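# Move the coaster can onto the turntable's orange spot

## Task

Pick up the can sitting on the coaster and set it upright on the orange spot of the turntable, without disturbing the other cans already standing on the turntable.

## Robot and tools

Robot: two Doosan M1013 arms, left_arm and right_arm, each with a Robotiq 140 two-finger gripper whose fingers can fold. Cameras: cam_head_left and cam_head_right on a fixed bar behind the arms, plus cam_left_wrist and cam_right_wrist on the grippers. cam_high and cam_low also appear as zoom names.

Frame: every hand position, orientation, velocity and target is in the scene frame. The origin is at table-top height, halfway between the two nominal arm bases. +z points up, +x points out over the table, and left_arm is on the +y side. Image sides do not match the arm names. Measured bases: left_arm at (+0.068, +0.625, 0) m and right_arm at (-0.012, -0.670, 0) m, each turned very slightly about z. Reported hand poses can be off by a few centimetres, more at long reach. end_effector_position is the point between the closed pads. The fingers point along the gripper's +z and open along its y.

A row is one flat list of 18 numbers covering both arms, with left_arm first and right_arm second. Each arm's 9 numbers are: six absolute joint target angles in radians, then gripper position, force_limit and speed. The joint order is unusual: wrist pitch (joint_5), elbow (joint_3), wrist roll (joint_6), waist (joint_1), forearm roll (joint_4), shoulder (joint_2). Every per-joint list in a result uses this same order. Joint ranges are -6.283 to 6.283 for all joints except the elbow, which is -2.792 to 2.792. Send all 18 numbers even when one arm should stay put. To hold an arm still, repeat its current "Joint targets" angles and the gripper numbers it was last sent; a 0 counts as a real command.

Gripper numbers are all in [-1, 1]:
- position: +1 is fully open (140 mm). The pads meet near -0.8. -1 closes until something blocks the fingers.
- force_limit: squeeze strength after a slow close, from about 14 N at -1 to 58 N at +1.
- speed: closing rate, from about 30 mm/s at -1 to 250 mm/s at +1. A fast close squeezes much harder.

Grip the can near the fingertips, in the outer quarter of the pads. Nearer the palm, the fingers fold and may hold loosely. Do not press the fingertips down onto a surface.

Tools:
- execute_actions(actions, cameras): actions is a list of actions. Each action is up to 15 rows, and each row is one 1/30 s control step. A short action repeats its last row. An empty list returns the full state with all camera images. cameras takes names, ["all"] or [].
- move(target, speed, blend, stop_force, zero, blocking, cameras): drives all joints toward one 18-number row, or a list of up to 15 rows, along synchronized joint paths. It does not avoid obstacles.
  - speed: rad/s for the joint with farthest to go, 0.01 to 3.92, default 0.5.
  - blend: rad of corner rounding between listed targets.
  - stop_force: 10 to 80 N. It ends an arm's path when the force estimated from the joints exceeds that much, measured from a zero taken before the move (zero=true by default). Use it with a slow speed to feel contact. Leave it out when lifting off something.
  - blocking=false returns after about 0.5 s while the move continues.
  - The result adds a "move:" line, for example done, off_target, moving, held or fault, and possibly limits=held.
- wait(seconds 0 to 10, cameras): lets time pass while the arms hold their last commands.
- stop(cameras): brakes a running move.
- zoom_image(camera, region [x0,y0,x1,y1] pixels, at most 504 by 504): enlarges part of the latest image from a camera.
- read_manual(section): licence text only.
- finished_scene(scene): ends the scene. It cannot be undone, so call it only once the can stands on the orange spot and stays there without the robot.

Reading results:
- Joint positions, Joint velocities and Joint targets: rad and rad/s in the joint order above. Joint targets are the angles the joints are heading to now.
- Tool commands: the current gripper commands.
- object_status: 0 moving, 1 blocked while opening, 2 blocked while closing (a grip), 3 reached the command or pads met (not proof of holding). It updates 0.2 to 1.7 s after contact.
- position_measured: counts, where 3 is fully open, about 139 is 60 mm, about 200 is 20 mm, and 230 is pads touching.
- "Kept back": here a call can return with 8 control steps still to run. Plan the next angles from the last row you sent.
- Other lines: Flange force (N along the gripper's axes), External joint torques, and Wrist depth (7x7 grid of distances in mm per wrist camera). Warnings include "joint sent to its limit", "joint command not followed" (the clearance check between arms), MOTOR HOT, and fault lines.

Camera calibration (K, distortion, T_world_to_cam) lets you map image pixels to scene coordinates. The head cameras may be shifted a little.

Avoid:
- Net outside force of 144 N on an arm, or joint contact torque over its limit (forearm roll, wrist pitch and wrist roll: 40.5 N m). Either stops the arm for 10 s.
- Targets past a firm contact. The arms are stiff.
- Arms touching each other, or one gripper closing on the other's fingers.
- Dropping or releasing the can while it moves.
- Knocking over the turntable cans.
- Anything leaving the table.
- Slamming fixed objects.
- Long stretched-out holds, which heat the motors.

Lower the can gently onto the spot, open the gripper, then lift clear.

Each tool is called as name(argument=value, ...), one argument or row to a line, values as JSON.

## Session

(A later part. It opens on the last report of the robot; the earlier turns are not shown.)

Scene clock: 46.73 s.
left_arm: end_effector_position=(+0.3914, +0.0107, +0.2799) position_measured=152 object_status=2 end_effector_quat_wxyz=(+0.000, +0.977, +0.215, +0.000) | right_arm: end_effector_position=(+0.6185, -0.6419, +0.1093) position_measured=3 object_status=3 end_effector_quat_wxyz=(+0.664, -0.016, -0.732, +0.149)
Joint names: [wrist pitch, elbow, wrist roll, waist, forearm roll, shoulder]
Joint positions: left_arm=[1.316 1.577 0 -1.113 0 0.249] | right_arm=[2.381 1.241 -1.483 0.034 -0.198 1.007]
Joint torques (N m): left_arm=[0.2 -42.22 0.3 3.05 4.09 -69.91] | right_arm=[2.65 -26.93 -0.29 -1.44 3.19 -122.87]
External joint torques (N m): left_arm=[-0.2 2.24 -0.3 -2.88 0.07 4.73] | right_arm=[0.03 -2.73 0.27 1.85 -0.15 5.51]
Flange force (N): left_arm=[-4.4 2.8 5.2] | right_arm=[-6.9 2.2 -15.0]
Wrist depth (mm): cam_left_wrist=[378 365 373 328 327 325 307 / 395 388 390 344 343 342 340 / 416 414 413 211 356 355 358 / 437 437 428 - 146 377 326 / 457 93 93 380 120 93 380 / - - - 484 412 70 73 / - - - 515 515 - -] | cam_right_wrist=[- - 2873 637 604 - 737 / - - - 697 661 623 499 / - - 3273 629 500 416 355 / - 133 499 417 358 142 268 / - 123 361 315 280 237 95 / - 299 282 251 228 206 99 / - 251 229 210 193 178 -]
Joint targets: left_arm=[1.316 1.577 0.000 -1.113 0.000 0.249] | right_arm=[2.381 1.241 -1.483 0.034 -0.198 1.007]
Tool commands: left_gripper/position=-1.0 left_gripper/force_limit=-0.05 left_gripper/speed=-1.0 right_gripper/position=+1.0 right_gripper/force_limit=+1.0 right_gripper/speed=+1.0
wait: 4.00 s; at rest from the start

wait(
  seconds=3.41,
)

move(
  target=[1.1125,1.7138,0,-1.1132,0,0.3153,-1,-0.05,-1,2.381,1.241,-1.483,0.034,-0.198,1.007,1,1,1],
  speed=0.5,
)

execute_actions(
  actions=[
    [[1.1125,1.7138,0,-1.1132,0,0.3153,1,-0.05,1,2.381,1.241,-1.483,0.034,-0.198,1.007,1,1,1]],
  ],
  cameras=["cam_head_left","cam_left_wrist"],
)

move(
  target=[1.3159,1.5769,0,-1.1132,0,0.2488,1,-0.05,1,2.381,1.241,-1.483,0.034,-0.198,1.007,1,1,1],
  speed=0.4,
  cameras=["cam_head_left","cam_left_wrist"],
)

wait(
  seconds=2,
  cameras=["cam_head_left","cam_left_wrist"],
)

Scene clock: 50.67 s.
left_arm: end_effector_position=(+0.3914, +0.0107, +0.2799) position_measured=152 object_status=2 end_effector_quat_wxyz=(+0.000, +0.977, +0.215, +0.000) | right_arm: end_effector_position=(+0.6185, -0.6419, +0.1093) position_measured=3 object_status=3 end_effector_quat_wxyz=(+0.664, -0.016, -0.732, +0.149)
Joint names: [wrist pitch, elbow, wrist roll, waist, forearm roll, shoulder]
Joint positions: left_arm=[1.316 1.577 0 -1.113 0 0.249] | right_arm=[2.381 1.241 -1.483 0.034 -0.198 1.007]
Joint torques (N m): left_arm=[0.17 -42.41 0.34 3.25 4.03 -69.91] | right_arm=[2.64 -26.89 -0.34 -1.2 3.16 -122.71]
External joint torques (N m): left_arm=[-0.18 2.46 -0.34 -3.15 0.12 4.91] | right_arm=[0.04 -2.69 0.32 1.15 -0.13 5.34]
Flange force (N): left_arm=[-4.9 2.7 5.6] | right_arm=[-6.8 1.5 -14.6]
Wrist depth (mm): cam_left_wrist=[377 366 373 329 328 325 293 / 397 387 389 344 343 340 340 / 417 415 413 211 356 354 353 / 437 437 425 - 155 376 336 / 457 93 93 162 138 93 388 / - - - 484 409 70 73 / - - - 513 516 - -] | cam_right_wrist=[- 2905 3802 624 607 598 765 / - - 3315 666 660 623 496 / - 3447 3115 628 503 414 356 / - 134 503 419 359 142 268 / - 123 361 314 280 238 95 / - 300 282 251 228 207 99 / - 251 229 209 193 178 -]
Joint targets: left_arm=[1.316 1.577 0.000 -1.113 0.000 0.249] | right_arm=[2.381 1.241 -1.483 0.034 -0.198 1.007]
Tool commands: left_gripper/position=-1.0 left_gripper/force_limit=-0.05 left_gripper/speed=-1.0 right_gripper/position=+1.0 right_gripper/force_limit=+1.0 right_gripper/speed=+1.0
wait: 3.43 s; at rest from the start

Scene clock: 51.50 s.
left_arm: end_effector_position=(+0.3913, +0.0107, +0.1622) position_measured=152 object_status=2 end_effector_quat_wxyz=(+0.000, +0.977, +0.215, +0.000) | right_arm: end_effector_position=(+0.6185, -0.6419, +0.1093) position_measured=3 object_status=3 end_effector_quat_wxyz=(+0.664, -0.016, -0.732, +0.149)
Joint names: [wrist pitch, elbow, wrist roll, waist, forearm roll, shoulder]
Joint positions: left_arm=[1.113 1.714 0 -1.113 0 0.315] | right_arm=[2.381 1.241 -1.483 0.034 -0.198 1.007]
Joint torques (N m): left_arm=[0.14 -39.14 0.36 3.03 3.7 -74.54] | right_arm=[2.64 -26.81 -0.36 -1.32 3.2 -122.65]
External joint torques (N m): left_arm=[-0.15 2.02 -0.36 -3.02 0.15 5.65] | right_arm=[0.04 -2.69 0.35 1.43 -0.18 5.49]
Flange force (N): left_arm=[-4.7 4.1 6.3] | right_arm=[-6.9 1.8 -14.8]
Wrist depth (mm): cam_left_wrist=[259 262 266 221 221 220 219 / 272 278 236 227 231 230 229 / 298 297 249 167 242 237 239 / 314 314 306 - 146 252 254 / 331 93 93 275 120 91 262 / - - - 281 285 70 73 / - - - 360 - - -] | cam_right_wrist=[- - 3358 634 611 597 741 / - - - 680 660 624 497 / - - 3232 631 501 417 355 / - 133 499 419 357 142 267 / - 123 361 315 279 237 95 / - 300 280 251 228 206 99 / - 251 229 209 193 178 -]
Joint targets: left_arm=[1.113 1.714 0.000 -1.113 0.000 0.315] | right_arm=[2.381 1.241 -1.483 0.034 -0.198 1.007]
move: done

Scene clock: 51.73 s.
left_arm: end_effector_position=(+0.3913, +0.0107, +0.1621) position_measured=105 object_status=0 end_effector_quat_wxyz=(+0.000, +0.977, +0.215, +0.000) | right_arm: end_effector_position=(+0.6185, -0.6419, +0.1093) position_measured=3 object_status=3 end_effector_quat_wxyz=(+0.664, -0.016, -0.732, +0.149)
Joint names: [wrist pitch, elbow, wrist roll, waist, forearm roll, shoulder]
Joint positions: left_arm=[1.113 1.714 0 -1.113 0 0.315] | right_arm=[2.381 1.241 -1.483 0.034 -0.198 1.007]
Joint torques (N m): left_arm=[0.21 -38.33 0.33 3.13 3.72 -72.06] | right_arm=[2.61 -26.95 -0.3 -1.13 3.19 -122.81]
External joint torques (N m): left_arm=[-0.22 1.29 -0.33 -3.23 0.12 3.63] | right_arm=[0.07 -2.66 0.29 1.31 -0.16 5.53]
Flange force (N): left_arm=[-5.0 2.6 4.3] | right_arm=[-6.9 1.7 -14.8]
Wrist depth (mm): cam_left_wrist=[260 262 264 221 220 220 219 / 271 277 236 231 230 230 230 / 297 298 245 238 240 237 238 / 313 313 153 161 158 245 254 / 327 94 109 270 263 93 262 / - - - 281 285 70 77 / - - 369 360 298 - 73] | cam_right_wrist=[- - 3747 623 608 608 803 / 2416 - 3192 704 656 620 498 / - - 3917 631 502 415 355 / - 133 494 419 357 142 268 / - 123 362 315 280 238 95 / - 299 282 252 228 206 100 / - 251 229 209 193 178 -]
Joint targets: left_arm=[1.113 1.714 0.000 -1.113 0.000 0.315] | right_arm=[2.381 1.241 -1.483 0.034 -0.198 1.007]
Kept back: 8 steps.
Step readings (joint positions of left_arm | right_arm):
0: [1.113 1.714 0.000 -1.113 0.000 0.315] | [2.381 1.241 -1.483 0.034 -0.198 1.007]
1: [1.113 1.714 0.000 -1.113 0.000 0.315] | [2.381 1.241 -1.483 0.034 -0.198 1.007]
2: [1.113 1.714 0.000 -1.113 0.000 0.315] | [2.381 1.241 -1.483 0.034 -0.198 1.007]
4: [1.113 1.714 0.000 -1.113 0.000 0.315] | [2.381 1.241 -1.483 0.034 -0.198 1.007]
camera_calibration:
cam_left_wrist: T_world_to_cam=[[0.421336, -0.906609, -0.0231585, -0.137805], [-0.854247, -0.405318, 0.325545, 0.292783], [-0.304529, -0.117381, -0.945243, 0.419609], [0, 0, 0, 1]] pos_world=[0.435954, 0.0429895, 0.298127]
Images, in order (width x height): cam_head_left 896x504, cam_left_wrist 896x504.

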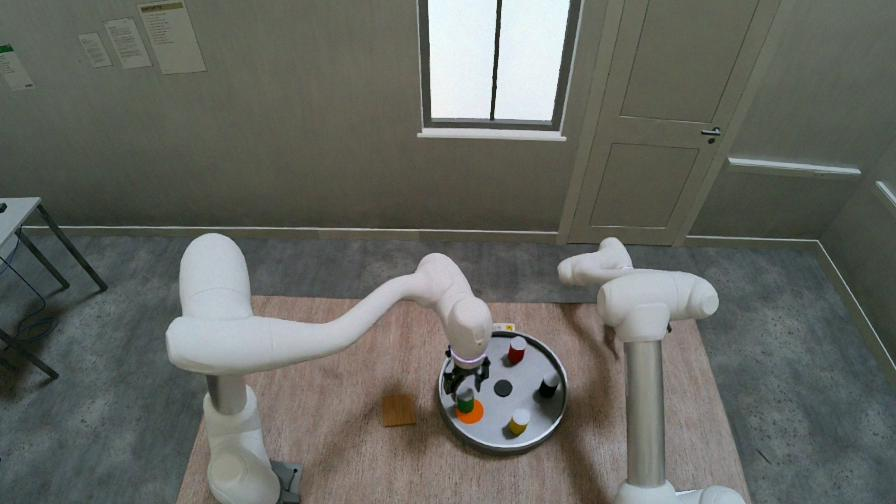

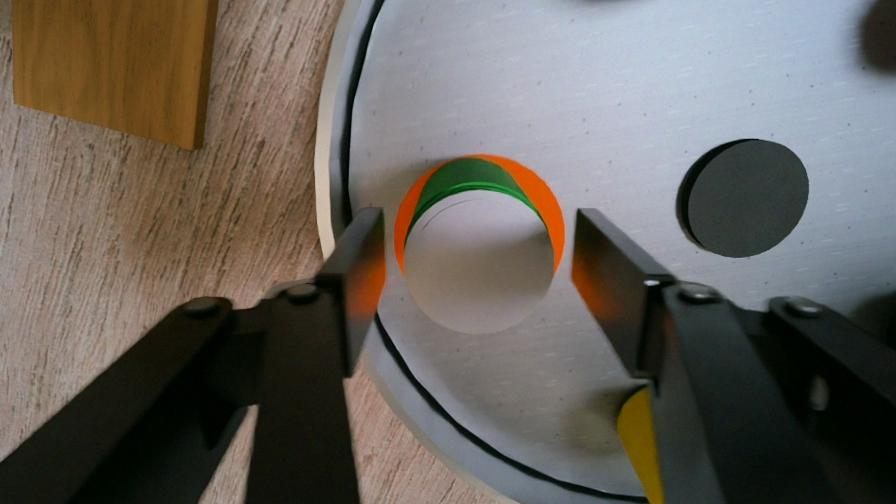

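Scene clock: 53.13 s.
left_arm: end_effector_position=(+0.3913, +0.0107, +0.2799) position_measured=3 object_status=3 end_effector_quat_wxyz=(+0.000, +0.977, +0.215, +0.000) | right_arm: end_effector_position=(+0.6185, -0.6419, +0.1093) position_measured=3 object_status=3 end_effector_quat_wxyz=(+0.664, -0.016, -0.732, +0.149)
Joint names: [wrist pitch, elbow, wrist roll, waist, forearm roll, shoulder]
Joint positions: left_arm=[1.316 1.577 0 -1.113 0 0.249] | right_arm=[2.381 1.241 -1.483 0.034 -0.198 1.007]
Joint torques (N m): left_arm=[0.2 -41.18 0.32 3.36 4.12 -68.59] | right_arm=[2.67 -26.83 -0.38 -1.18 3.19 -122.77]
External joint torques (N m): left_arm=[-0.21 1.17 -0.32 -3.32 0.04 3.44] | right_arm=[0.01 -2.84 0.37 0.99 -0.15 5.28]
Flange force (N): left_arm=[-5.1 2.9 3.3] | right_arm=[-6.8 1.4 -14.9]
Wrist depth (mm): cam_left_wrist=[377 368 373 327 327 326 325 / 395 389 390 343 343 340 340 / 415 417 414 354 358 354 353 / 434 142 435 371 377 369 312 / - 120 461 399 393 141 99 / - 475 484 484 414 410 94 / - 518 514 517 511 513 -] | cam_right_wrist=[- - 2810 619 604 605 720 / - - 3042 958 660 624 496 / - - 3192 634 501 416 355 / - 133 502 421 358 142 268 / - 123 360 315 280 238 95 / - 300 281 251 228 206 99 / - 251 229 210 193 178 -]
Joint targets: left_arm=[1.316 1.577 0.000 -1.113 0.000 0.249] | right_arm=[2.381 1.241 -1.483 0.034 -0.198 1.007]
move: done
camera_calibration:
cam_left_wrist: T_world_to_cam=[[0.421387, -0.906582, -0.0232739, -0.135052], [-0.85422, -0.405405, 0.325506, 0.254442], [-0.304534, -0.117283, -0.945253, 0.530961], [0, 0, 0, 1]] pos_world=[0.435954, 0.0429893, 0.415927]
Images, in order (width x height): cam_head_left 896x504, cam_left_wrist 896x504.

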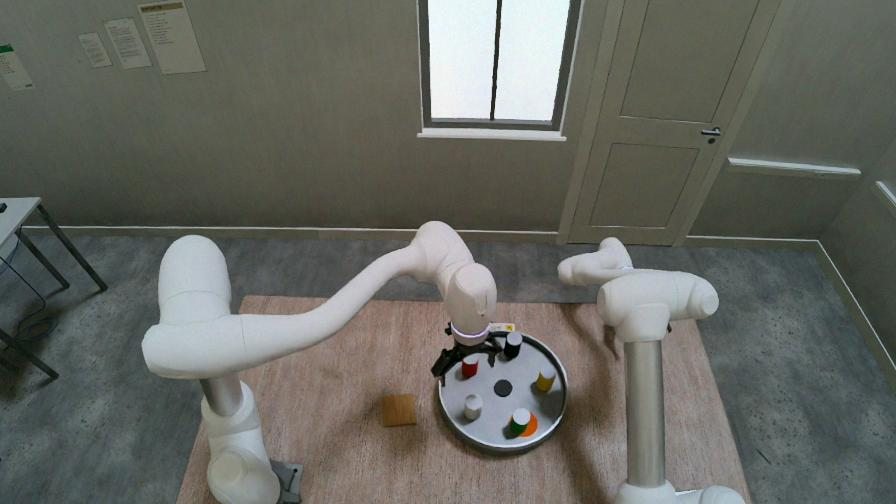

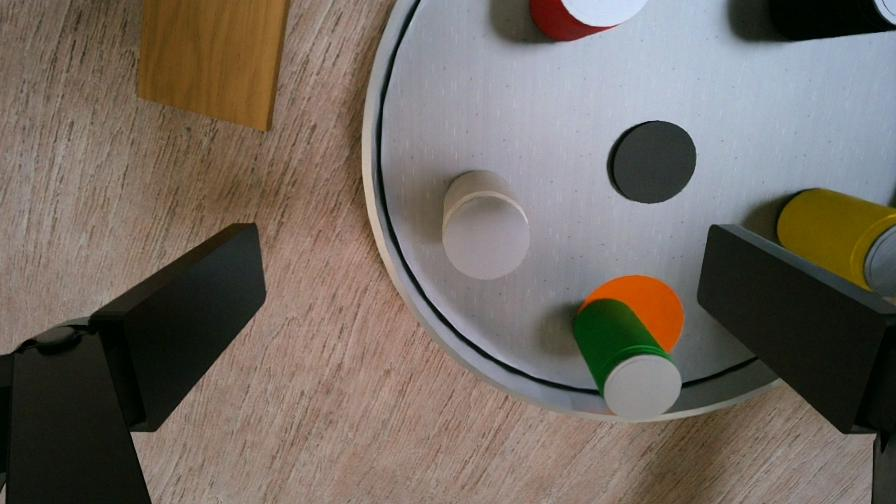

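Scene clock: 55.13 s.
left_arm: end_effector_position=(+0.3914, +0.0107, +0.2799) position_measured=3 object_status=3 end_effector_quat_wxyz=(+0.000, +0.977, +0.215, +0.000) | right_arm: end_effector_position=(+0.6185, -0.6419, +0.1093) position_measured=3 object_status=3 end_effector_quat_wxyz=(+0.664, -0.016, -0.732, +0.149)
Joint names: [wrist pitch, elbow, wrist roll, waist, forearm roll, shoulder]
Joint positions: left_arm=[1.316 1.577 0 -1.113 0 0.249] | right_arm=[2.381 1.241 -1.483 0.034 -0.198 1.007]
Joint torques (N m): left_arm=[0.14 -41.43 0.31 3.5 4.12 -68.27] | right_arm=[2.66 -26.83 -0.34 -1.23 3.21 -122.64]
External joint torques (N m): left_arm=[-0.15 1.45 -0.31 -3.47 0.03 3.22] | right_arm=[0.02 -2.74 0.32 1.18 -0.19 5.27]
Flange force (N): left_arm=[-5.3 2.1 3.5] | right_arm=[-6.7 1.5 -14.6]
Wrist depth (mm): cam_left_wrist=[377 367 374 328 327 326 323 / 396 388 391 340 341 340 307 / 417 415 413 361 359 354 357 / 438 141 433 378 374 367 372 / - 120 459 398 350 390 99 / - 478 484 484 417 413 95 / - 519 517 514 515 510 -] | cam_right_wrist=[- - 3402 617 603 580 706 / - - 2972 697 661 624 496 / - 3078 - 631 500 415 355 / - 133 501 419 359 142 267 / - 123 360 314 279 238 95 / - 300 281 251 227 206 99 / - 251 229 209 193 178 -]
Joint targets: left_arm=[1.316 1.577 0.000 -1.113 0.000 0.249] | right_arm=[2.381 1.241 -1.483 0.034 -0.198 1.007]
Tool commands: left_gripper/position=+1.0 left_gripper/force_limit=-0.05 left_gripper/speed=+1.0 right_gripper/position=+1.0 right_gripper/force_limit=+1.0 right_gripper/speed=+1.0
wait: 2.00 s; at rest by 0.17 s
camera_calibration:
cam_left_wrist: T_world_to_cam=[[0.421336, -0.906609, -0.0231585, -0.135077], [-0.854247, -0.405318, 0.325545, 0.254434], [-0.304529, -0.117381, -0.945243, 0.530958], [0, 0, 0, 1]] pos_world=[0.435954, 0.0429895, 0.415927]
Images, in order (width x height): cam_head_left 896x504, cam_left_wrist 896x504.

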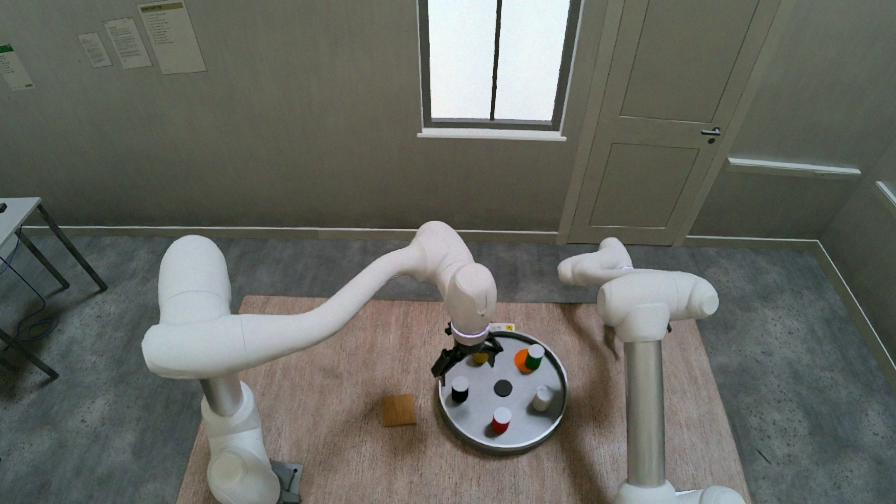

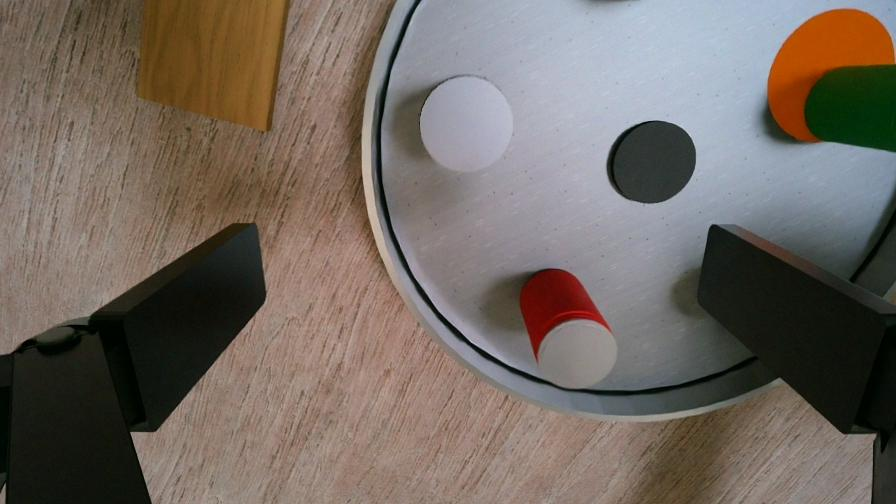

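move(
  target=[1.3159,1.5769,0,-1.1132,0,0.2488,0.18,-0.05,-0.5,2.381,1.241,-1.483,0.034,-0.198,1.007,1,1,1],
)

wait(
  seconds=0.5,
  cameras=["cam_head_left","cam_left_wrist"],
)

Scene clock: 58.00 s.
left_arm: end_effector_position=(+0.3914, +0.0107, +0.2799) position_measured=107 object_status=0 end_effector_quat_wxyz=(+0.000, +0.977, +0.215, +0.000) | right_arm: end_effector_position=(+0.6185, -0.6419, +0.1093) position_measured=3 object_status=3 end_effector_quat_wxyz=(+0.664, -0.016, -0.732, +0.149)
Joint names: [wrist pitch, elbow, wrist roll, waist, forearm roll, shoulder]
Joint positions: left_arm=[1.316 1.577 0 -1.113 0 0.249] | right_arm=[2.381 1.241 -1.483 0.034 -0.198 1.007]
Joint torques (N m): left_arm=[0.16 -41.34 0.3 3.34 4.12 -68.31] | right_arm=[2.65 -26.96 -0.37 -1.19 3.22 -122.83]
External joint torques (N m): left_arm=[-0.16 1.31 -0.3 -3.49 0.04 3.15] | right_arm=[0.03 -2.72 0.35 1.04 -0.19 5.27]
Flange force (N): left_arm=[-5.3 2.2 3.3] | right_arm=[-6.8 1.4 -14.6]
Wrist depth (mm): cam_left_wrist=[378 367 372 327 328 325 279 / 395 388 390 343 343 341 340 / 415 415 414 354 360 355 357 / 439 436 155 378 371 373 339 / - 91 130 399 393 95 89 / - - 487 487 413 - - / - - 517 515 514 - -] | cam_right_wrist=[- - 2905 620 608 593 739 / - - 3693 635 672 623 498 / - - 3494 626 501 419 355 / - 133 502 418 357 142 268 / - 123 360 315 279 238 95 / - 301 281 251 228 206 100 / - 251 229 210 193 178 -]
Joint targets: left_arm=[1.316 1.577 0.000 -1.113 0.000 0.249] | right_arm=[2.381 1.241 -1.483 0.034 -0.198 1.007]
move: done

Scene clock: 58.50 s.
left_arm: end_effector_position=(+0.3914, +0.0107, +0.2799) position_measured=107 object_status=3 end_effector_quat_wxyz=(+0.000, +0.977, +0.215, +0.000) | right_arm: end_effector_position=(+0.6185, -0.6419, +0.1093) position_measured=3 object_status=3 end_effector_quat_wxyz=(+0.664, -0.016, -0.732, +0.149)
Joint names: [wrist pitch, elbow, wrist roll, waist, forearm roll, shoulder]
Joint positions: left_arm=[1.316 1.577 0 -1.113 0 0.249] | right_arm=[2.381 1.241 -1.483 0.034 -0.198 1.007]
Joint torques (N m): left_arm=[0.22 -41.45 0.28 3.23 4.09 -68.41] | right_arm=[2.67 -26.92 -0.3 -0.94 3.18 -122.61]
External joint torques (N m): left_arm=[-0.23 1.34 -0.28 -3.24 0.07 3.1] | right_arm=[0.01 -2.57 0.29 0.81 -0.17 5.57]
Flange force (N): left_arm=[-5.0 2.0 3.4] | right_arm=[-7.1 1.2 -14.4]
Wrist depth (mm): cam_left_wrist=[377 366 372 325 321 326 324 / 394 388 392 342 342 341 341 / 417 414 412 361 359 355 347 / 438 433 155 370 169 371 376 / - 91 130 392 397 95 90 / - - 486 485 415 - - / - - 516 518 515 - -] | cam_right_wrist=[- 3977 3542 611 631 603 699 / - - 3917 734 703 626 496 / - - 3273 631 502 416 356 / - 133 504 418 358 142 268 / - 123 360 314 279 238 95 / - 299 281 251 228 207 99 / - 251 229 210 193 179 -]
Joint targets: left_arm=[1.316 1.577 0.000 -1.113 0.000 0.249] | right_arm=[2.381 1.241 -1.483 0.034 -0.198 1.007]
Tool commands: left_gripper/position=+0.18 left_gripper/force_limit=-0.05 left_gripper/speed=-0.5 right_gripper/position=+1.0 right_gripper/force_limit=+1.0 right_gripper/speed=+1.0
wait: 0.50 s; at rest by 0.17 s
camera_calibration:
cam_left_wrist: T_world_to_cam=[[0.421336, -0.906609, -0.0231585, -0.135077], [-0.854247, -0.405318, 0.325545, 0.254434], [-0.304529, -0.117381, -0.945243, 0.530958], [0, 0, 0, 1]] pos_world=[0.435954, 0.0429895, 0.415927]
Images, in order (width x height): cam_head_left 896x504, cam_left_wrist 896x504.

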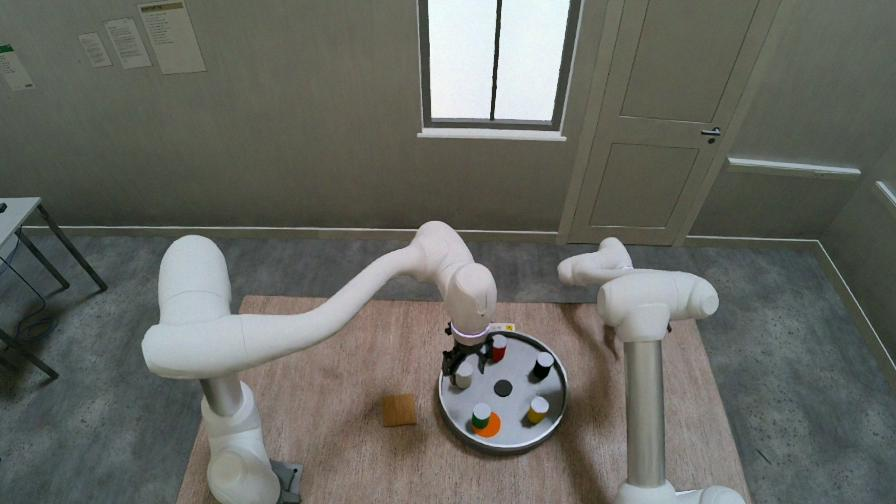

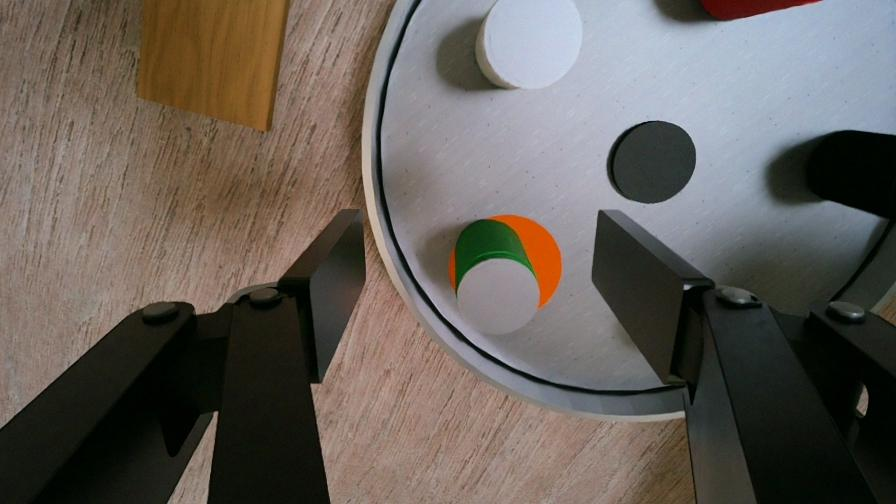

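zoom_image(
  camera="cam_left_wrist",
  region=[420, 190, 600, 350],
)

wait(
  seconds=3,
  cameras=["cam_left_wrist","cam_head_left"],
)

zoom_image(
  camera="cam_head_left",
  region=[420, 310, 590, 470],
)

Scaled by 2.800 from the camera's 896x504 image, which has a finer 1280x720 frame.

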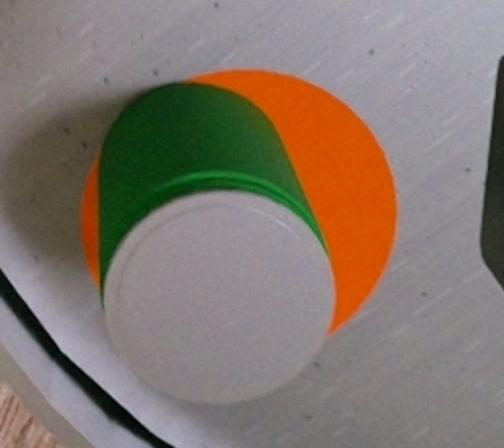

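Scene clock: 62.07 s.
left_arm: end_effector_position=(+0.3914, +0.0107, +0.2799) position_measured=107 object_status=3 end_effector_quat_wxyz=(+0.000, +0.977, +0.215, +0.000) | right_arm: end_effector_position=(+0.6185, -0.6419, +0.1093) position_measured=3 object_status=3 end_effector_quat_wxyz=(+0.664, -0.016, -0.732, +0.149)
Joint names: [wrist pitch, elbow, wrist roll, waist, forearm roll, shoulder]
Joint positions: left_arm=[1.316 1.577 0 -1.113 0 0.249] | right_arm=[2.381 1.241 -1.483 0.034 -0.198 1.007]
Joint torques (N m): left_arm=[0.21 -41.25 0.3 2.89 4.09 -68.56] | right_arm=[2.63 -26.98 -0.36 -1.09 3.21 -122.91]
External joint torques (N m): left_arm=[-0.22 1.19 -0.3 -2.78 0.07 3.36] | right_arm=[0.05 -2.71 0.34 1.04 -0.18 5.29]
Flange force (N): left_arm=[-4.3 2.8 3.3] | right_arm=[-6.8 1.4 -14.6]
Wrist depth (mm): cam_left_wrist=[377 366 374 329 321 327 323 / 394 389 390 343 343 341 340 / 416 417 413 360 360 354 345 / 436 436 155 362 370 373 377 / - 91 130 404 398 95 90 / - - 488 485 414 - - / - - 516 517 515 - -] | cam_right_wrist=[- - 2638 620 607 584 741 / - - 4701 697 660 624 497 / - - 3192 628 502 416 356 / - 133 499 418 358 142 268 / - 123 360 315 280 238 95 / - 299 281 251 228 206 99 / - 251 229 210 193 178 -]
Joint targets: left_arm=[1.316 1.577 0.000 -1.113 0.000 0.249] | right_arm=[2.381 1.241 -1.483 0.034 -0.198 1.007]
Tool commands: left_gripper/position=+0.18 left_gripper/force_limit=-0.05 left_gripper/speed=-0.5 right_gripper/position=+1.0 right_gripper/force_limit=+1.0 right_gripper/speed=+1.0
wait: 3.00 s; at rest from the start
camera_calibration:
cam_left_wrist: T_world_to_cam=[[0.421336, -0.906609, -0.0231585, -0.135077], [-0.854247, -0.405318, 0.325545, 0.254434], [-0.304529, -0.117381, -0.945243, 0.530958], [0, 0, 0, 1]] pos_world=[0.435954, 0.0429895, 0.415927]
Images, in order (width x height): cam_head_left 896x504, cam_left_wrist 896x504.

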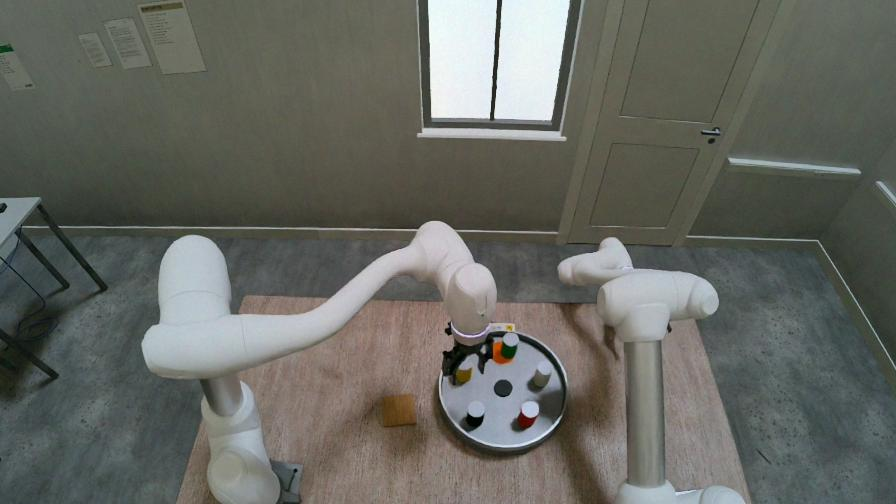

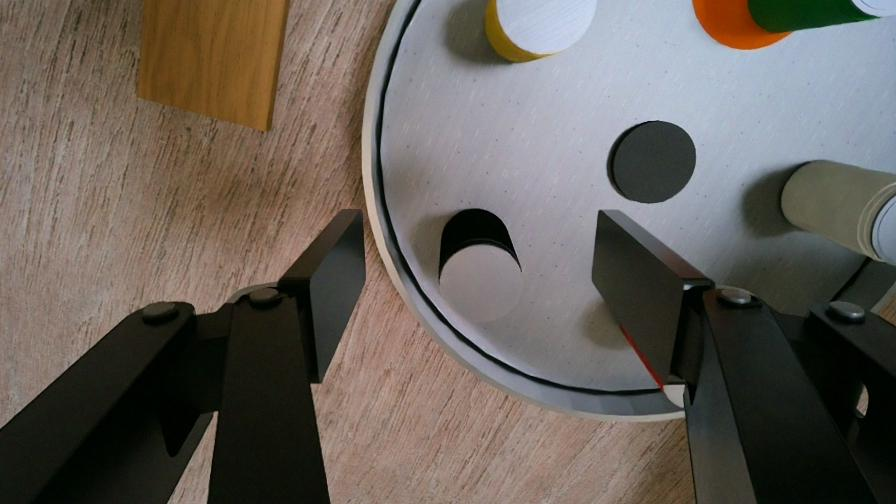

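Scaled by 2.965 from the camera's 896x504 image, which has a finer 1280x720 frame.

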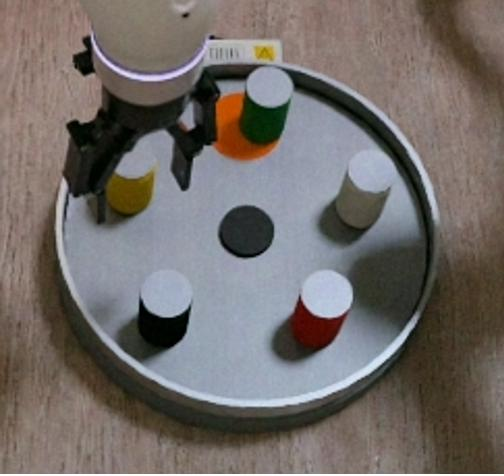

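wait(
  seconds=3.5,
)

Scene clock: 66.30 s.
left_arm: end_effector_position=(+0.3914, +0.0107, +0.2799) position_measured=107 object_status=3 end_effector_quat_wxyz=(+0.000, +0.977, +0.215, +0.000) | right_arm: end_effector_position=(+0.6185, -0.6419, +0.1093) position_measured=3 object_status=3 end_effector_quat_wxyz=(+0.664, -0.016, -0.732, +0.149)
Joint names: [wrist pitch, elbow, wrist roll, waist, forearm roll, shoulder]
Joint positions: left_arm=[1.316 1.577 0 -1.113 0 0.249] | right_arm=[2.381 1.241 -1.483 0.034 -0.198 1.007]
Joint torques (N m): left_arm=[0.22 -41.36 0.3 3.28 4.09 -68.49] | right_arm=[2.63 -26.97 -0.37 -1.14 3.22 -122.3]
External joint torques (N m): left_arm=[-0.23 1.21 -0.3 -3.4 0.07 3.23] | right_arm=[0.05 -2.6 0.36 0.84 -0.2 5.19]
Flange force (N): left_arm=[-5.2 2.5 3.3] | right_arm=[-6.7 1.2 -14.1]
Wrist depth (mm): cam_left_wrist=[378 366 373 327 327 326 325 / 397 388 392 344 341 340 329 / 415 416 413 361 359 355 358 / 438 437 155 381 342 370 375 / - 91 130 398 305 97 90 / - - 485 484 416 - - / - - 516 516 511 - -] | cam_right_wrist=[- - 3447 3358 601 645 737 / - - 3542 691 665 623 498 / - - 3494 632 501 414 356 / 1887 133 500 419 359 142 268 / - 123 361 315 280 238 95 / - 300 281 251 228 207 99 / - 251 229 210 193 179 -]
Joint targets: left_arm=[1.316 1.577 0.000 -1.113 0.000 0.249] | right_arm=[2.381 1.241 -1.483 0.034 -0.198 1.007]
Tool commands: left_gripper/position=+0.18 left_gripper/force_limit=-0.05 left_gripper/speed=-0.5 right_gripper/position=+1.0 right_gripper/force_limit=+1.0 right_gripper/speed=+1.0
wait: 3.50 s; at rest from the start

wait(
  seconds=2.54,
)

move(
  target=[1.1039,1.7196,0,-1.1132,0,0.3181,0.18,-0.05,-0.5,2.381,1.241,-1.483,0.034,-0.198,1.007,1,1,1],
  speed=0.5,
)

move(
  target=[
    [1.1166,1.7112,0,-1.1132,0,0.3140,-1,-0.05,-0.3,2.381,1.241,-1.483,0.034,-0.198,1.007,1,1,1],
    [1.3159,1.5769,0,-1.1132,0,0.2488,-1,-0.05,-0.3,2.381,1.241,-1.483,0.034,-0.198,1.007,1,1,1],
  ],
  speed=[0.035,0.8],
  blend=[0.003,0],
  cameras=["cam_head_left","cam_left_wrist"],
)

Scene clock: 69.37 s.
left_arm: end_effector_position=(+0.3914, +0.0107, +0.2799) position_measured=107 object_status=3 end_effector_quat_wxyz=(+0.000, +0.977, +0.215, +0.000) | right_arm: end_effector_position=(+0.6185, -0.6419, +0.1093) position_measured=3 object_status=3 end_effector_quat_wxyz=(+0.664, -0.016, -0.732, +0.149)
Joint names: [wrist pitch, elbow, wrist roll, waist, forearm roll, shoulder]
Joint positions: left_arm=[1.316 1.577 0 -1.113 0 0.249] | right_arm=[2.381 1.241 -1.483 0.034 -0.198 1.007]
Joint torques (N m): left_arm=[0.19 -41.3 0.24 3.23 4.03 -68.59] | right_arm=[2.59 -26.97 -0.33 -1.47 3.19 -122.75]
External joint torques (N m): left_arm=[-0.19 1.26 -0.25 -3.09 0.13 3.32] | right_arm=[0.09 -2.54 0.32 1.59 -0.17 5.55]
Flange force (N): left_arm=[-4.7 2.6 3.4] | right_arm=[-6.8 2.0 -14.6]
Wrist depth (mm): cam_left_wrist=[377 365 373 327 325 327 283 / 396 388 390 344 342 340 341 / 416 412 414 356 359 354 355 / 437 435 155 293 370 372 316 / - 91 130 400 398 95 89 / - - 486 484 412 - - / - - 520 514 514 - -] | cam_right_wrist=[2210 - 3402 623 601 779 765 / - - 4238 661 666 628 497 / - - 3153 632 503 419 354 / - 133 499 419 358 142 268 / - 123 360 314 279 238 95 / - 300 281 251 228 207 99 / - 251 229 209 193 178 -]
Joint targets: left_arm=[1.316 1.577 0.000 -1.113 0.000 0.249] | right_arm=[2.381 1.241 -1.483 0.034 -0.198 1.007]
Tool commands: left_gripper/position=+0.18 left_gripper/force_limit=-0.05 left_gripper/speed=-0.5 right_gripper/position=+1.0 right_gripper/force_limit=+1.0 right_gripper/speed=+1.0
wait: 2.57 s; at rest from the start

Scene clock: 70.20 s.
left_arm: end_effector_position=(+0.3912, +0.0111, +0.1573) position_measured=107 object_status=3 end_effector_quat_wxyz=(+0.000, +0.977, +0.215, +0.000) | right_arm: end_effector_position=(+0.6185, -0.6419, +0.1093) position_measured=3 object_status=3 end_effector_quat_wxyz=(+0.664, -0.016, -0.732, +0.149)
Joint names: [wrist pitch, elbow, wrist roll, waist, forearm roll, shoulder]
Joint positions: left_arm=[1.104 1.72 0 -1.113 0 0.318] | right_arm=[2.381 1.241 -1.483 0.034 -0.198 1.007]
Joint torques (N m): left_arm=[0.19 -38.67 0.32 3.18 3.7 -72.42] | right_arm=[2.64 -26.82 -0.31 -1.51 3.13 -122.92]
External joint torques (N m): left_arm=[-0.2 1.7 -0.32 -3.19 0.14 3.53] | right_arm=[0.05 -2.88 0.3 1.35 -0.1 5.34]
Flange force (N): left_arm=[-5.0 1.6 4.6] | right_arm=[-6.8 1.7 -15.2]
Wrist depth (mm): cam_left_wrist=[255 259 261 216 216 216 215 / 267 272 231 226 226 225 225 / 293 291 241 - 234 232 233 / 308 308 155 253 245 240 249 / 319 93 130 264 263 95 90 / - - 343 277 273 - - / - - 365 290 235 - -] | cam_right_wrist=[- - 2905 629 614 611 703 / - - - 670 656 621 495 / - 3859 3192 632 500 415 356 / - 134 502 418 358 142 267 / - 123 361 314 280 238 95 / - 300 281 251 228 206 99 / - 251 229 209 193 178 -]
Joint targets: left_arm=[1.104 1.720 0.000 -1.113 0.000 0.318] | right_arm=[2.381 1.241 -1.483 0.034 -0.198 1.007]
move: done

Scene clock: 71.30 s.
left_arm: end_effector_position=(+0.3914, +0.0107, +0.2798) position_measured=164 object_status=2 end_effector_quat_wxyz=(+0.000, +0.977, +0.215, +0.000) | right_arm: end_effector_position=(+0.6185, -0.6419, +0.1093) position_measured=3 object_status=3 end_effector_quat_wxyz=(+0.664, -0.016, -0.732, +0.149)
Joint names: [wrist pitch, elbow, wrist roll, waist, forearm roll, shoulder]
Joint positions: left_arm=[1.316 1.577 0 -1.113 0 0.249] | right_arm=[2.381 1.241 -1.483 0.034 -0.198 1.007]
Joint torques (N m): left_arm=[0.21 -42.5 0.3 3.2 4.03 -69.2] | right_arm=[2.63 -26.91 -0.35 -1.47 3.19 -122.4]
External joint torques (N m): left_arm=[-0.22 2.35 -0.31 -3.07 0.14 3.63] | right_arm=[0.06 -2.58 0.33 2.24 -0.16 4.95]
Flange force (N): left_arm=[-4.8 0.9 5.0] | right_arm=[-6.0 2.6 -14.0]
Wrist depth (mm): cam_left_wrist=[376 367 373 326 327 326 324 / 396 389 391 337 341 340 334 / 417 415 414 352 357 356 356 / 437 437 429 162 147 376 376 / 461 94 93 171 124 93 379 / - - - 483 - 70 73 / - - - 514 - - -] | cam_right_wrist=[- - 2841 592 608 578 680 / - - 4788 737 665 624 496 / - - - 631 499 417 355 / - 133 492 418 359 142 268 / - 123 361 314 280 238 95 / - 299 281 252 228 206 99 / - 251 228 209 193 178 -]
Joint targets: left_arm=[1.316 1.577 0.000 -1.113 0.000 0.249] | right_arm=[2.381 1.241 -1.483 0.034 -0.198 1.007]
move: done
camera_calibration:
cam_left_wrist: T_world_to_cam=[[0.421359, -0.906593, -0.0233595, -0.135006], [-0.854233, -0.40541, 0.325468, 0.254496], [-0.304537, -0.117185, -0.945264, 0.530868], [0, 0, 0, 1]] pos_world=[0.435954, 0.0429892, 0.415827]
Images, in order (width x height): cam_head_left 896x504, cam_left_wrist 896x504.

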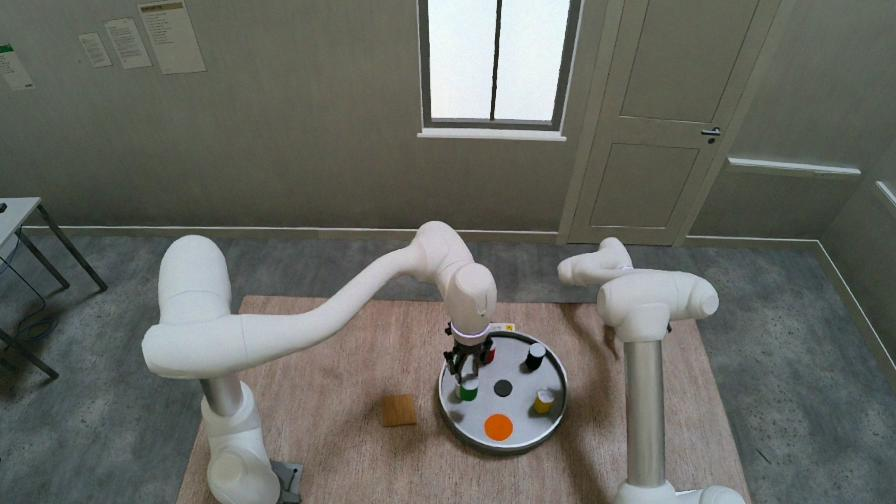

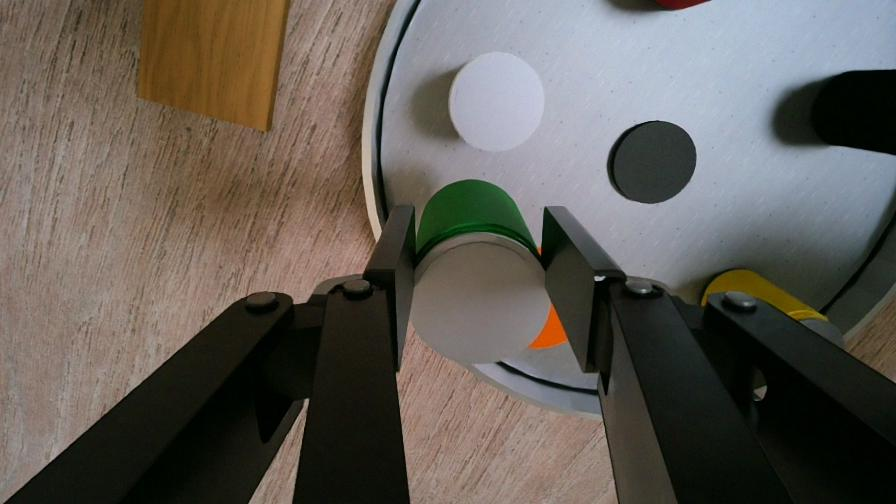

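move(
  target=[
    [1.2431,1.914,0,-0.9017,0,-0.0155,-1,-0.05,-0.3,2.381,1.241,-1.483,0.034,-0.198,1.007,1,1,1],
    [1.0123,2.0557,0,-0.9017,0,0.0736,-1,-0.05,-0.3,2.381,1.241,-1.483,0.034,-0.198,1.007,1,1,1],
  ],
  speed=[0.25,0.2],
)

move(
  target=[0.9797,2.0723,0,-0.9017,0,0.0896,-1,-0.05,-0.3,2.381,1.241,-1.483,0.034,-0.198,1.007,1,1,1],
  speed=0.02,
  stop_force=10,
  cameras=["cam_head_left","cam_left_wrist"],
)

Scene clock: 75.70 s.
left_arm: end_effector_position=(+0.4086, +0.2311, +0.1421) position_measured=164 object_status=2 end_effector_quat_wxyz=(+0.000, +0.948, +0.317, +0.000) | right_arm: end_effector_position=(+0.6185, -0.6419, +0.1093) position_measured=3 object_status=3 end_effector_quat_wxyz=(+0.664, -0.016, -0.732, +0.149)
Joint names: [wrist pitch, elbow, wrist roll, waist, forearm roll, shoulder]
Joint positions: left_arm=[1.012 2.056 0 -0.902 0 0.074] | right_arm=[2.381 1.241 -1.483 0.034 -0.198 1.007]
Joint torques (N m): left_arm=[0.12 -37.32 0.34 3.09 3.53 -45.55] | right_arm=[2.62 -26.86 -0.4 -1.2 3.18 -122.4]
External joint torques (N m): left_arm=[-0.13 2.24 -0.34 -3.17 0.11 2.99] | right_arm=[0.05 -2.61 0.38 0.86 -0.17 5.27]
Flange force (N): left_arm=[-6.7 0.8 5.5] | right_arm=[-6.7 1.3 -14.2]
Wrist depth (mm): cam_left_wrist=[253 252 252 251 251 250 250 / 265 264 264 260 262 262 261 / 279 277 276 259 273 275 263 / 292 291 288 162 147 282 221 / 309 94 93 - 124 93 222 / - - - 323 - 70 73 / - - - 344 - - -] | cam_right_wrist=[- - 3192 626 604 584 743 / - - - 800 665 629 495 / 2288 - 718 628 501 418 355 / - 133 498 419 359 142 268 / - 123 361 315 280 238 95 / - 300 281 251 228 206 100 / - 251 229 209 193 178 -]
Joint targets: left_arm=[1.012 2.056 0.000 -0.902 0.000 0.074] | right_arm=[2.381 1.241 -1.483 0.034 -0.198 1.007]
move: done

Scene clock: 77.97 s.
left_arm: end_effector_position=(+0.4086, +0.2311, +0.1260) position_measured=164 object_status=2 end_effector_quat_wxyz=(+0.000, +0.948, +0.317, +0.000) | right_arm: end_effector_position=(+0.6185, -0.6419, +0.1093) position_measured=3 object_status=3 end_effector_quat_wxyz=(+0.664, -0.016, -0.732, +0.149)
Joint names: [wrist pitch, elbow, wrist roll, waist, forearm roll, shoulder]
Joint positions: left_arm=[0.98 2.072 0 -0.902 0 0.09] | right_arm=[2.381 1.241 -1.483 0.034 -0.198 1.007]
Joint torques (N m): left_arm=[0.17 -36.14 0.29 3.17 3.49 -45.98] | right_arm=[2.57 -26.81 -0.35 -1.51 3.15 -122.79]
External joint torques (N m): left_arm=[-0.17 1.88 -0.29 -3.12 0.07 2.47] | right_arm=[0.09 -2.57 0.34 1.49 -0.14 5.99]
Flange force (N): left_arm=[-6.5 0.5 4.8] | right_arm=[-7.4 2.0 -15.2]
Wrist depth (mm): cam_left_wrist=[237 237 237 236 236 235 235 / 249 250 249 245 247 246 245 / 261 262 261 244 255 259 253 / 275 275 272 161 163 267 217 / 290 283 93 171 125 93 215 / - - - 305 - 71 73 / - - - 325 - - -] | cam_right_wrist=[- 2665 3641 632 617 601 701 / 2329 - 4238 724 665 620 498 / - - 3115 629 501 416 355 / 2052 133 500 420 359 142 268 / - 123 361 314 280 238 95 / - 300 282 250 228 206 99 / - 251 228 209 193 178 -]
Joint targets: left_arm=[0.980 2.072 0.000 -0.902 0.000 0.090] | right_arm=[2.381 1.241 -1.483 0.034 -0.198 1.007]
move: done
camera_calibration:
cam_left_wrist: T_world_to_cam=[[0.602261, -0.79796, -0.0232429, -0.0450751], [-0.750118, -0.575634, 0.325529, 0.405457], [-0.273139, -0.178619, -0.945246, 0.41784], [0, 0, 0, 1]] pos_world=[0.445416, 0.27206, 0.261927]
Images, in order (width x height): cam_head_left 896x504, cam_left_wrist 896x504.

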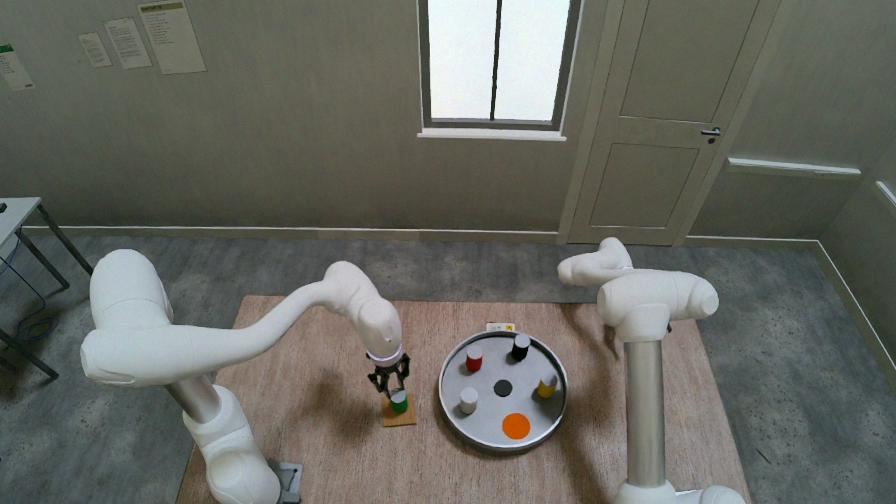

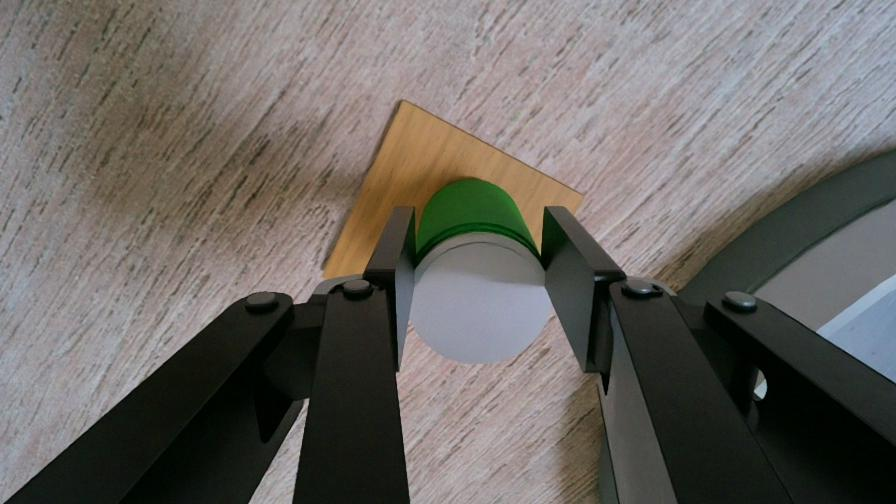

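move(
  target=[0.9429,2.0899,0,-0.9017,0,0.1088,-1,-0.05,-0.3,2.381,1.241,-1.483,0.034,-0.198,1.007,1,1,1],
  speed=0.02,
  stop_force=10,
  cameras=["cam_left_wrist"],
)

Scene clock: 79.40 s.
left_arm: end_effector_position=(+0.4087, +0.2310, +0.1208) position_measured=164 object_status=2 end_effector_quat_wxyz=(+0.000, +0.948, +0.317, +0.000) | right_arm: end_effector_position=(+0.6185, -0.6419, +0.1093) position_measured=3 object_status=3 end_effector_quat_wxyz=(+0.664, -0.016, -0.732, +0.149)
Joint names: [wrist pitch, elbow, wrist roll, waist, forearm roll, shoulder]
Joint positions: left_arm=[0.969 2.077 0 -0.902 0 0.095] | right_arm=[2.381 1.241 -1.483 0.034 -0.198 1.007]
Joint torques (N m): left_arm=[-0.66 -28.15 0.34 2.89 3.34 -36.59] | right_arm=[2.64 -26.92 -0.38 -1.25 3.22 -122.8]
External joint torques (N m): left_arm=[0.66 -5.92 -0.34 -2.85 0.2 -7.38] | right_arm=[0.04 -2.56 0.36 1.34 -0.2 5.76]
Flange force (N): left_arm=[-6.2 -0.9 -14.9] | right_arm=[-7.2 1.8 -14.8]
Wrist depth (mm): cam_left_wrist=[232 233 232 232 232 231 230 / 244 244 244 241 242 242 241 / 256 256 253 240 252 254 251 / 270 270 267 163 163 264 216 / 285 278 93 172 124 93 201 / - - - 299 299 71 73 / - - - 318 - - -] | cam_right_wrist=[- - 3115 629 601 621 710 / - - 3273 699 658 621 499 / - - 3192 624 501 417 356 / - 134 492 421 358 142 268 / - 123 360 314 279 238 95 / - 298 281 251 228 206 99 / - 250 228 209 193 179 -]
Joint targets: left_arm=[0.969 2.077 0.000 -0.902 0.000 0.095] | right_arm=[2.381 1.241 -1.483 0.034 -0.198 1.007]
move: contact (left_arm); left_arm: the wrist pitch is farthest, 0.026 rad from its target
camera_calibration:
cam_left_wrist: T_world_to_cam=[[0.602276, -0.797956, -0.0230155, -0.0453997], [-0.750143, -0.575579, 0.325567, 0.407121], [-0.273036, -0.178817, -0.945239, 0.413035], [0, 0, 0, 1]] pos_world=[0.445515, 0.271961, 0.256826]
Images, in order (width x height): cam_left_wrist 896x504.

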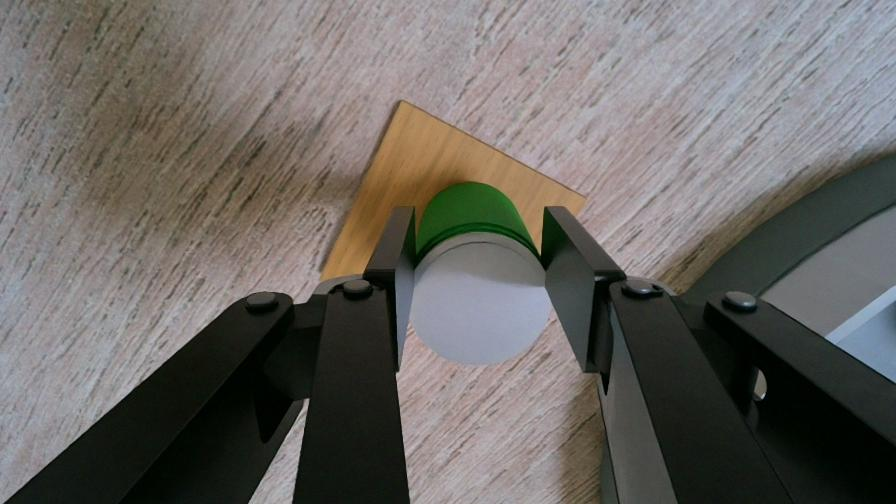

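move(
  target=[
    [0.969,2.077,0,-0.9017,0,0.095,1,-0.05,-0.5,2.381,1.241,-1.483,0.034,-0.198,1.007,1,1,1],
    [1.2431,1.914,0,-0.9017,0,-0.0155,1,-0.05,-0.5,2.381,1.241,-1.483,0.034,-0.198,1.007,1,1,1],
  ],
  speed=0.3,
  cameras=["cam_left_wrist"],
)

Scene clock: 82.43 s.
left_arm: end_effector_position=(+0.4086, +0.2311, +0.2599) position_measured=3 object_status=3 end_effector_quat_wxyz=(+0.000, +0.948, +0.317, +0.000) | right_arm: end_effector_position=(+0.6185, -0.6419, +0.1093) position_measured=3 object_status=3 end_effector_quat_wxyz=(+0.664, -0.016, -0.732, +0.149)
Joint names: [wrist pitch, elbow, wrist roll, waist, forearm roll, shoulder]
Joint positions: left_arm=[1.243 1.914 0 -0.902 0 -0.015] | right_arm=[2.381 1.241 -1.483 0.034 -0.198 1.007]
Joint torques (N m): left_arm=[0.16 -40.51 0.36 2.86 3.98 -38.86] | right_arm=[2.63 -26.84 -0.38 -1.12 3.23 -122.76]
External joint torques (N m): left_arm=[-0.17 1.34 -0.36 -2.81 0.09 1.22] | right_arm=[0.05 -2.59 0.37 1.2 -0.22 5.52]
Flange force (N): left_arm=[-6.1 -0.1 2.8] | right_arm=[-7.0 1.6 -14.5]
Wrist depth (mm): cam_left_wrist=[360 359 356 357 356 355 356 / 377 376 376 370 373 371 365 / 394 394 393 374 391 344 339 / 416 141 415 415 407 325 353 / - 120 437 437 415 141 99 / - 454 463 463 407 399 94 / - 493 491 491 483 412 -] | cam_right_wrist=[- - - 617 605 605 701 / - - - 660 663 623 495 / - - 3115 629 500 416 355 / - 133 502 419 359 142 268 / - 123 360 314 280 238 95 / - 299 281 251 228 207 99 / - 251 229 209 193 179 -]
Joint targets: left_arm=[1.243 1.914 0.000 -0.902 0.000 -0.015] | right_arm=[2.381 1.241 -1.483 0.034 -0.198 1.007]
move: done
camera_calibration:
cam_left_wrist: T_world_to_cam=[[0.602261, -0.79796, -0.0232429, -0.0419606], [-0.750118, -0.575634, 0.325529, 0.361836], [-0.273139, -0.178619, -0.945246, 0.544503], [0, 0, 0, 1]] pos_world=[0.445416, 0.27206, 0.395927]
Images, in order (width x height): cam_left_wrist 896x504.

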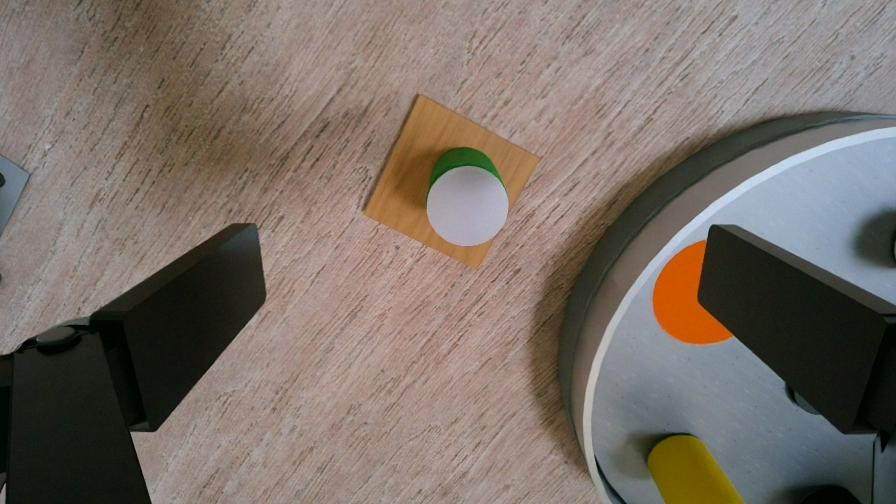

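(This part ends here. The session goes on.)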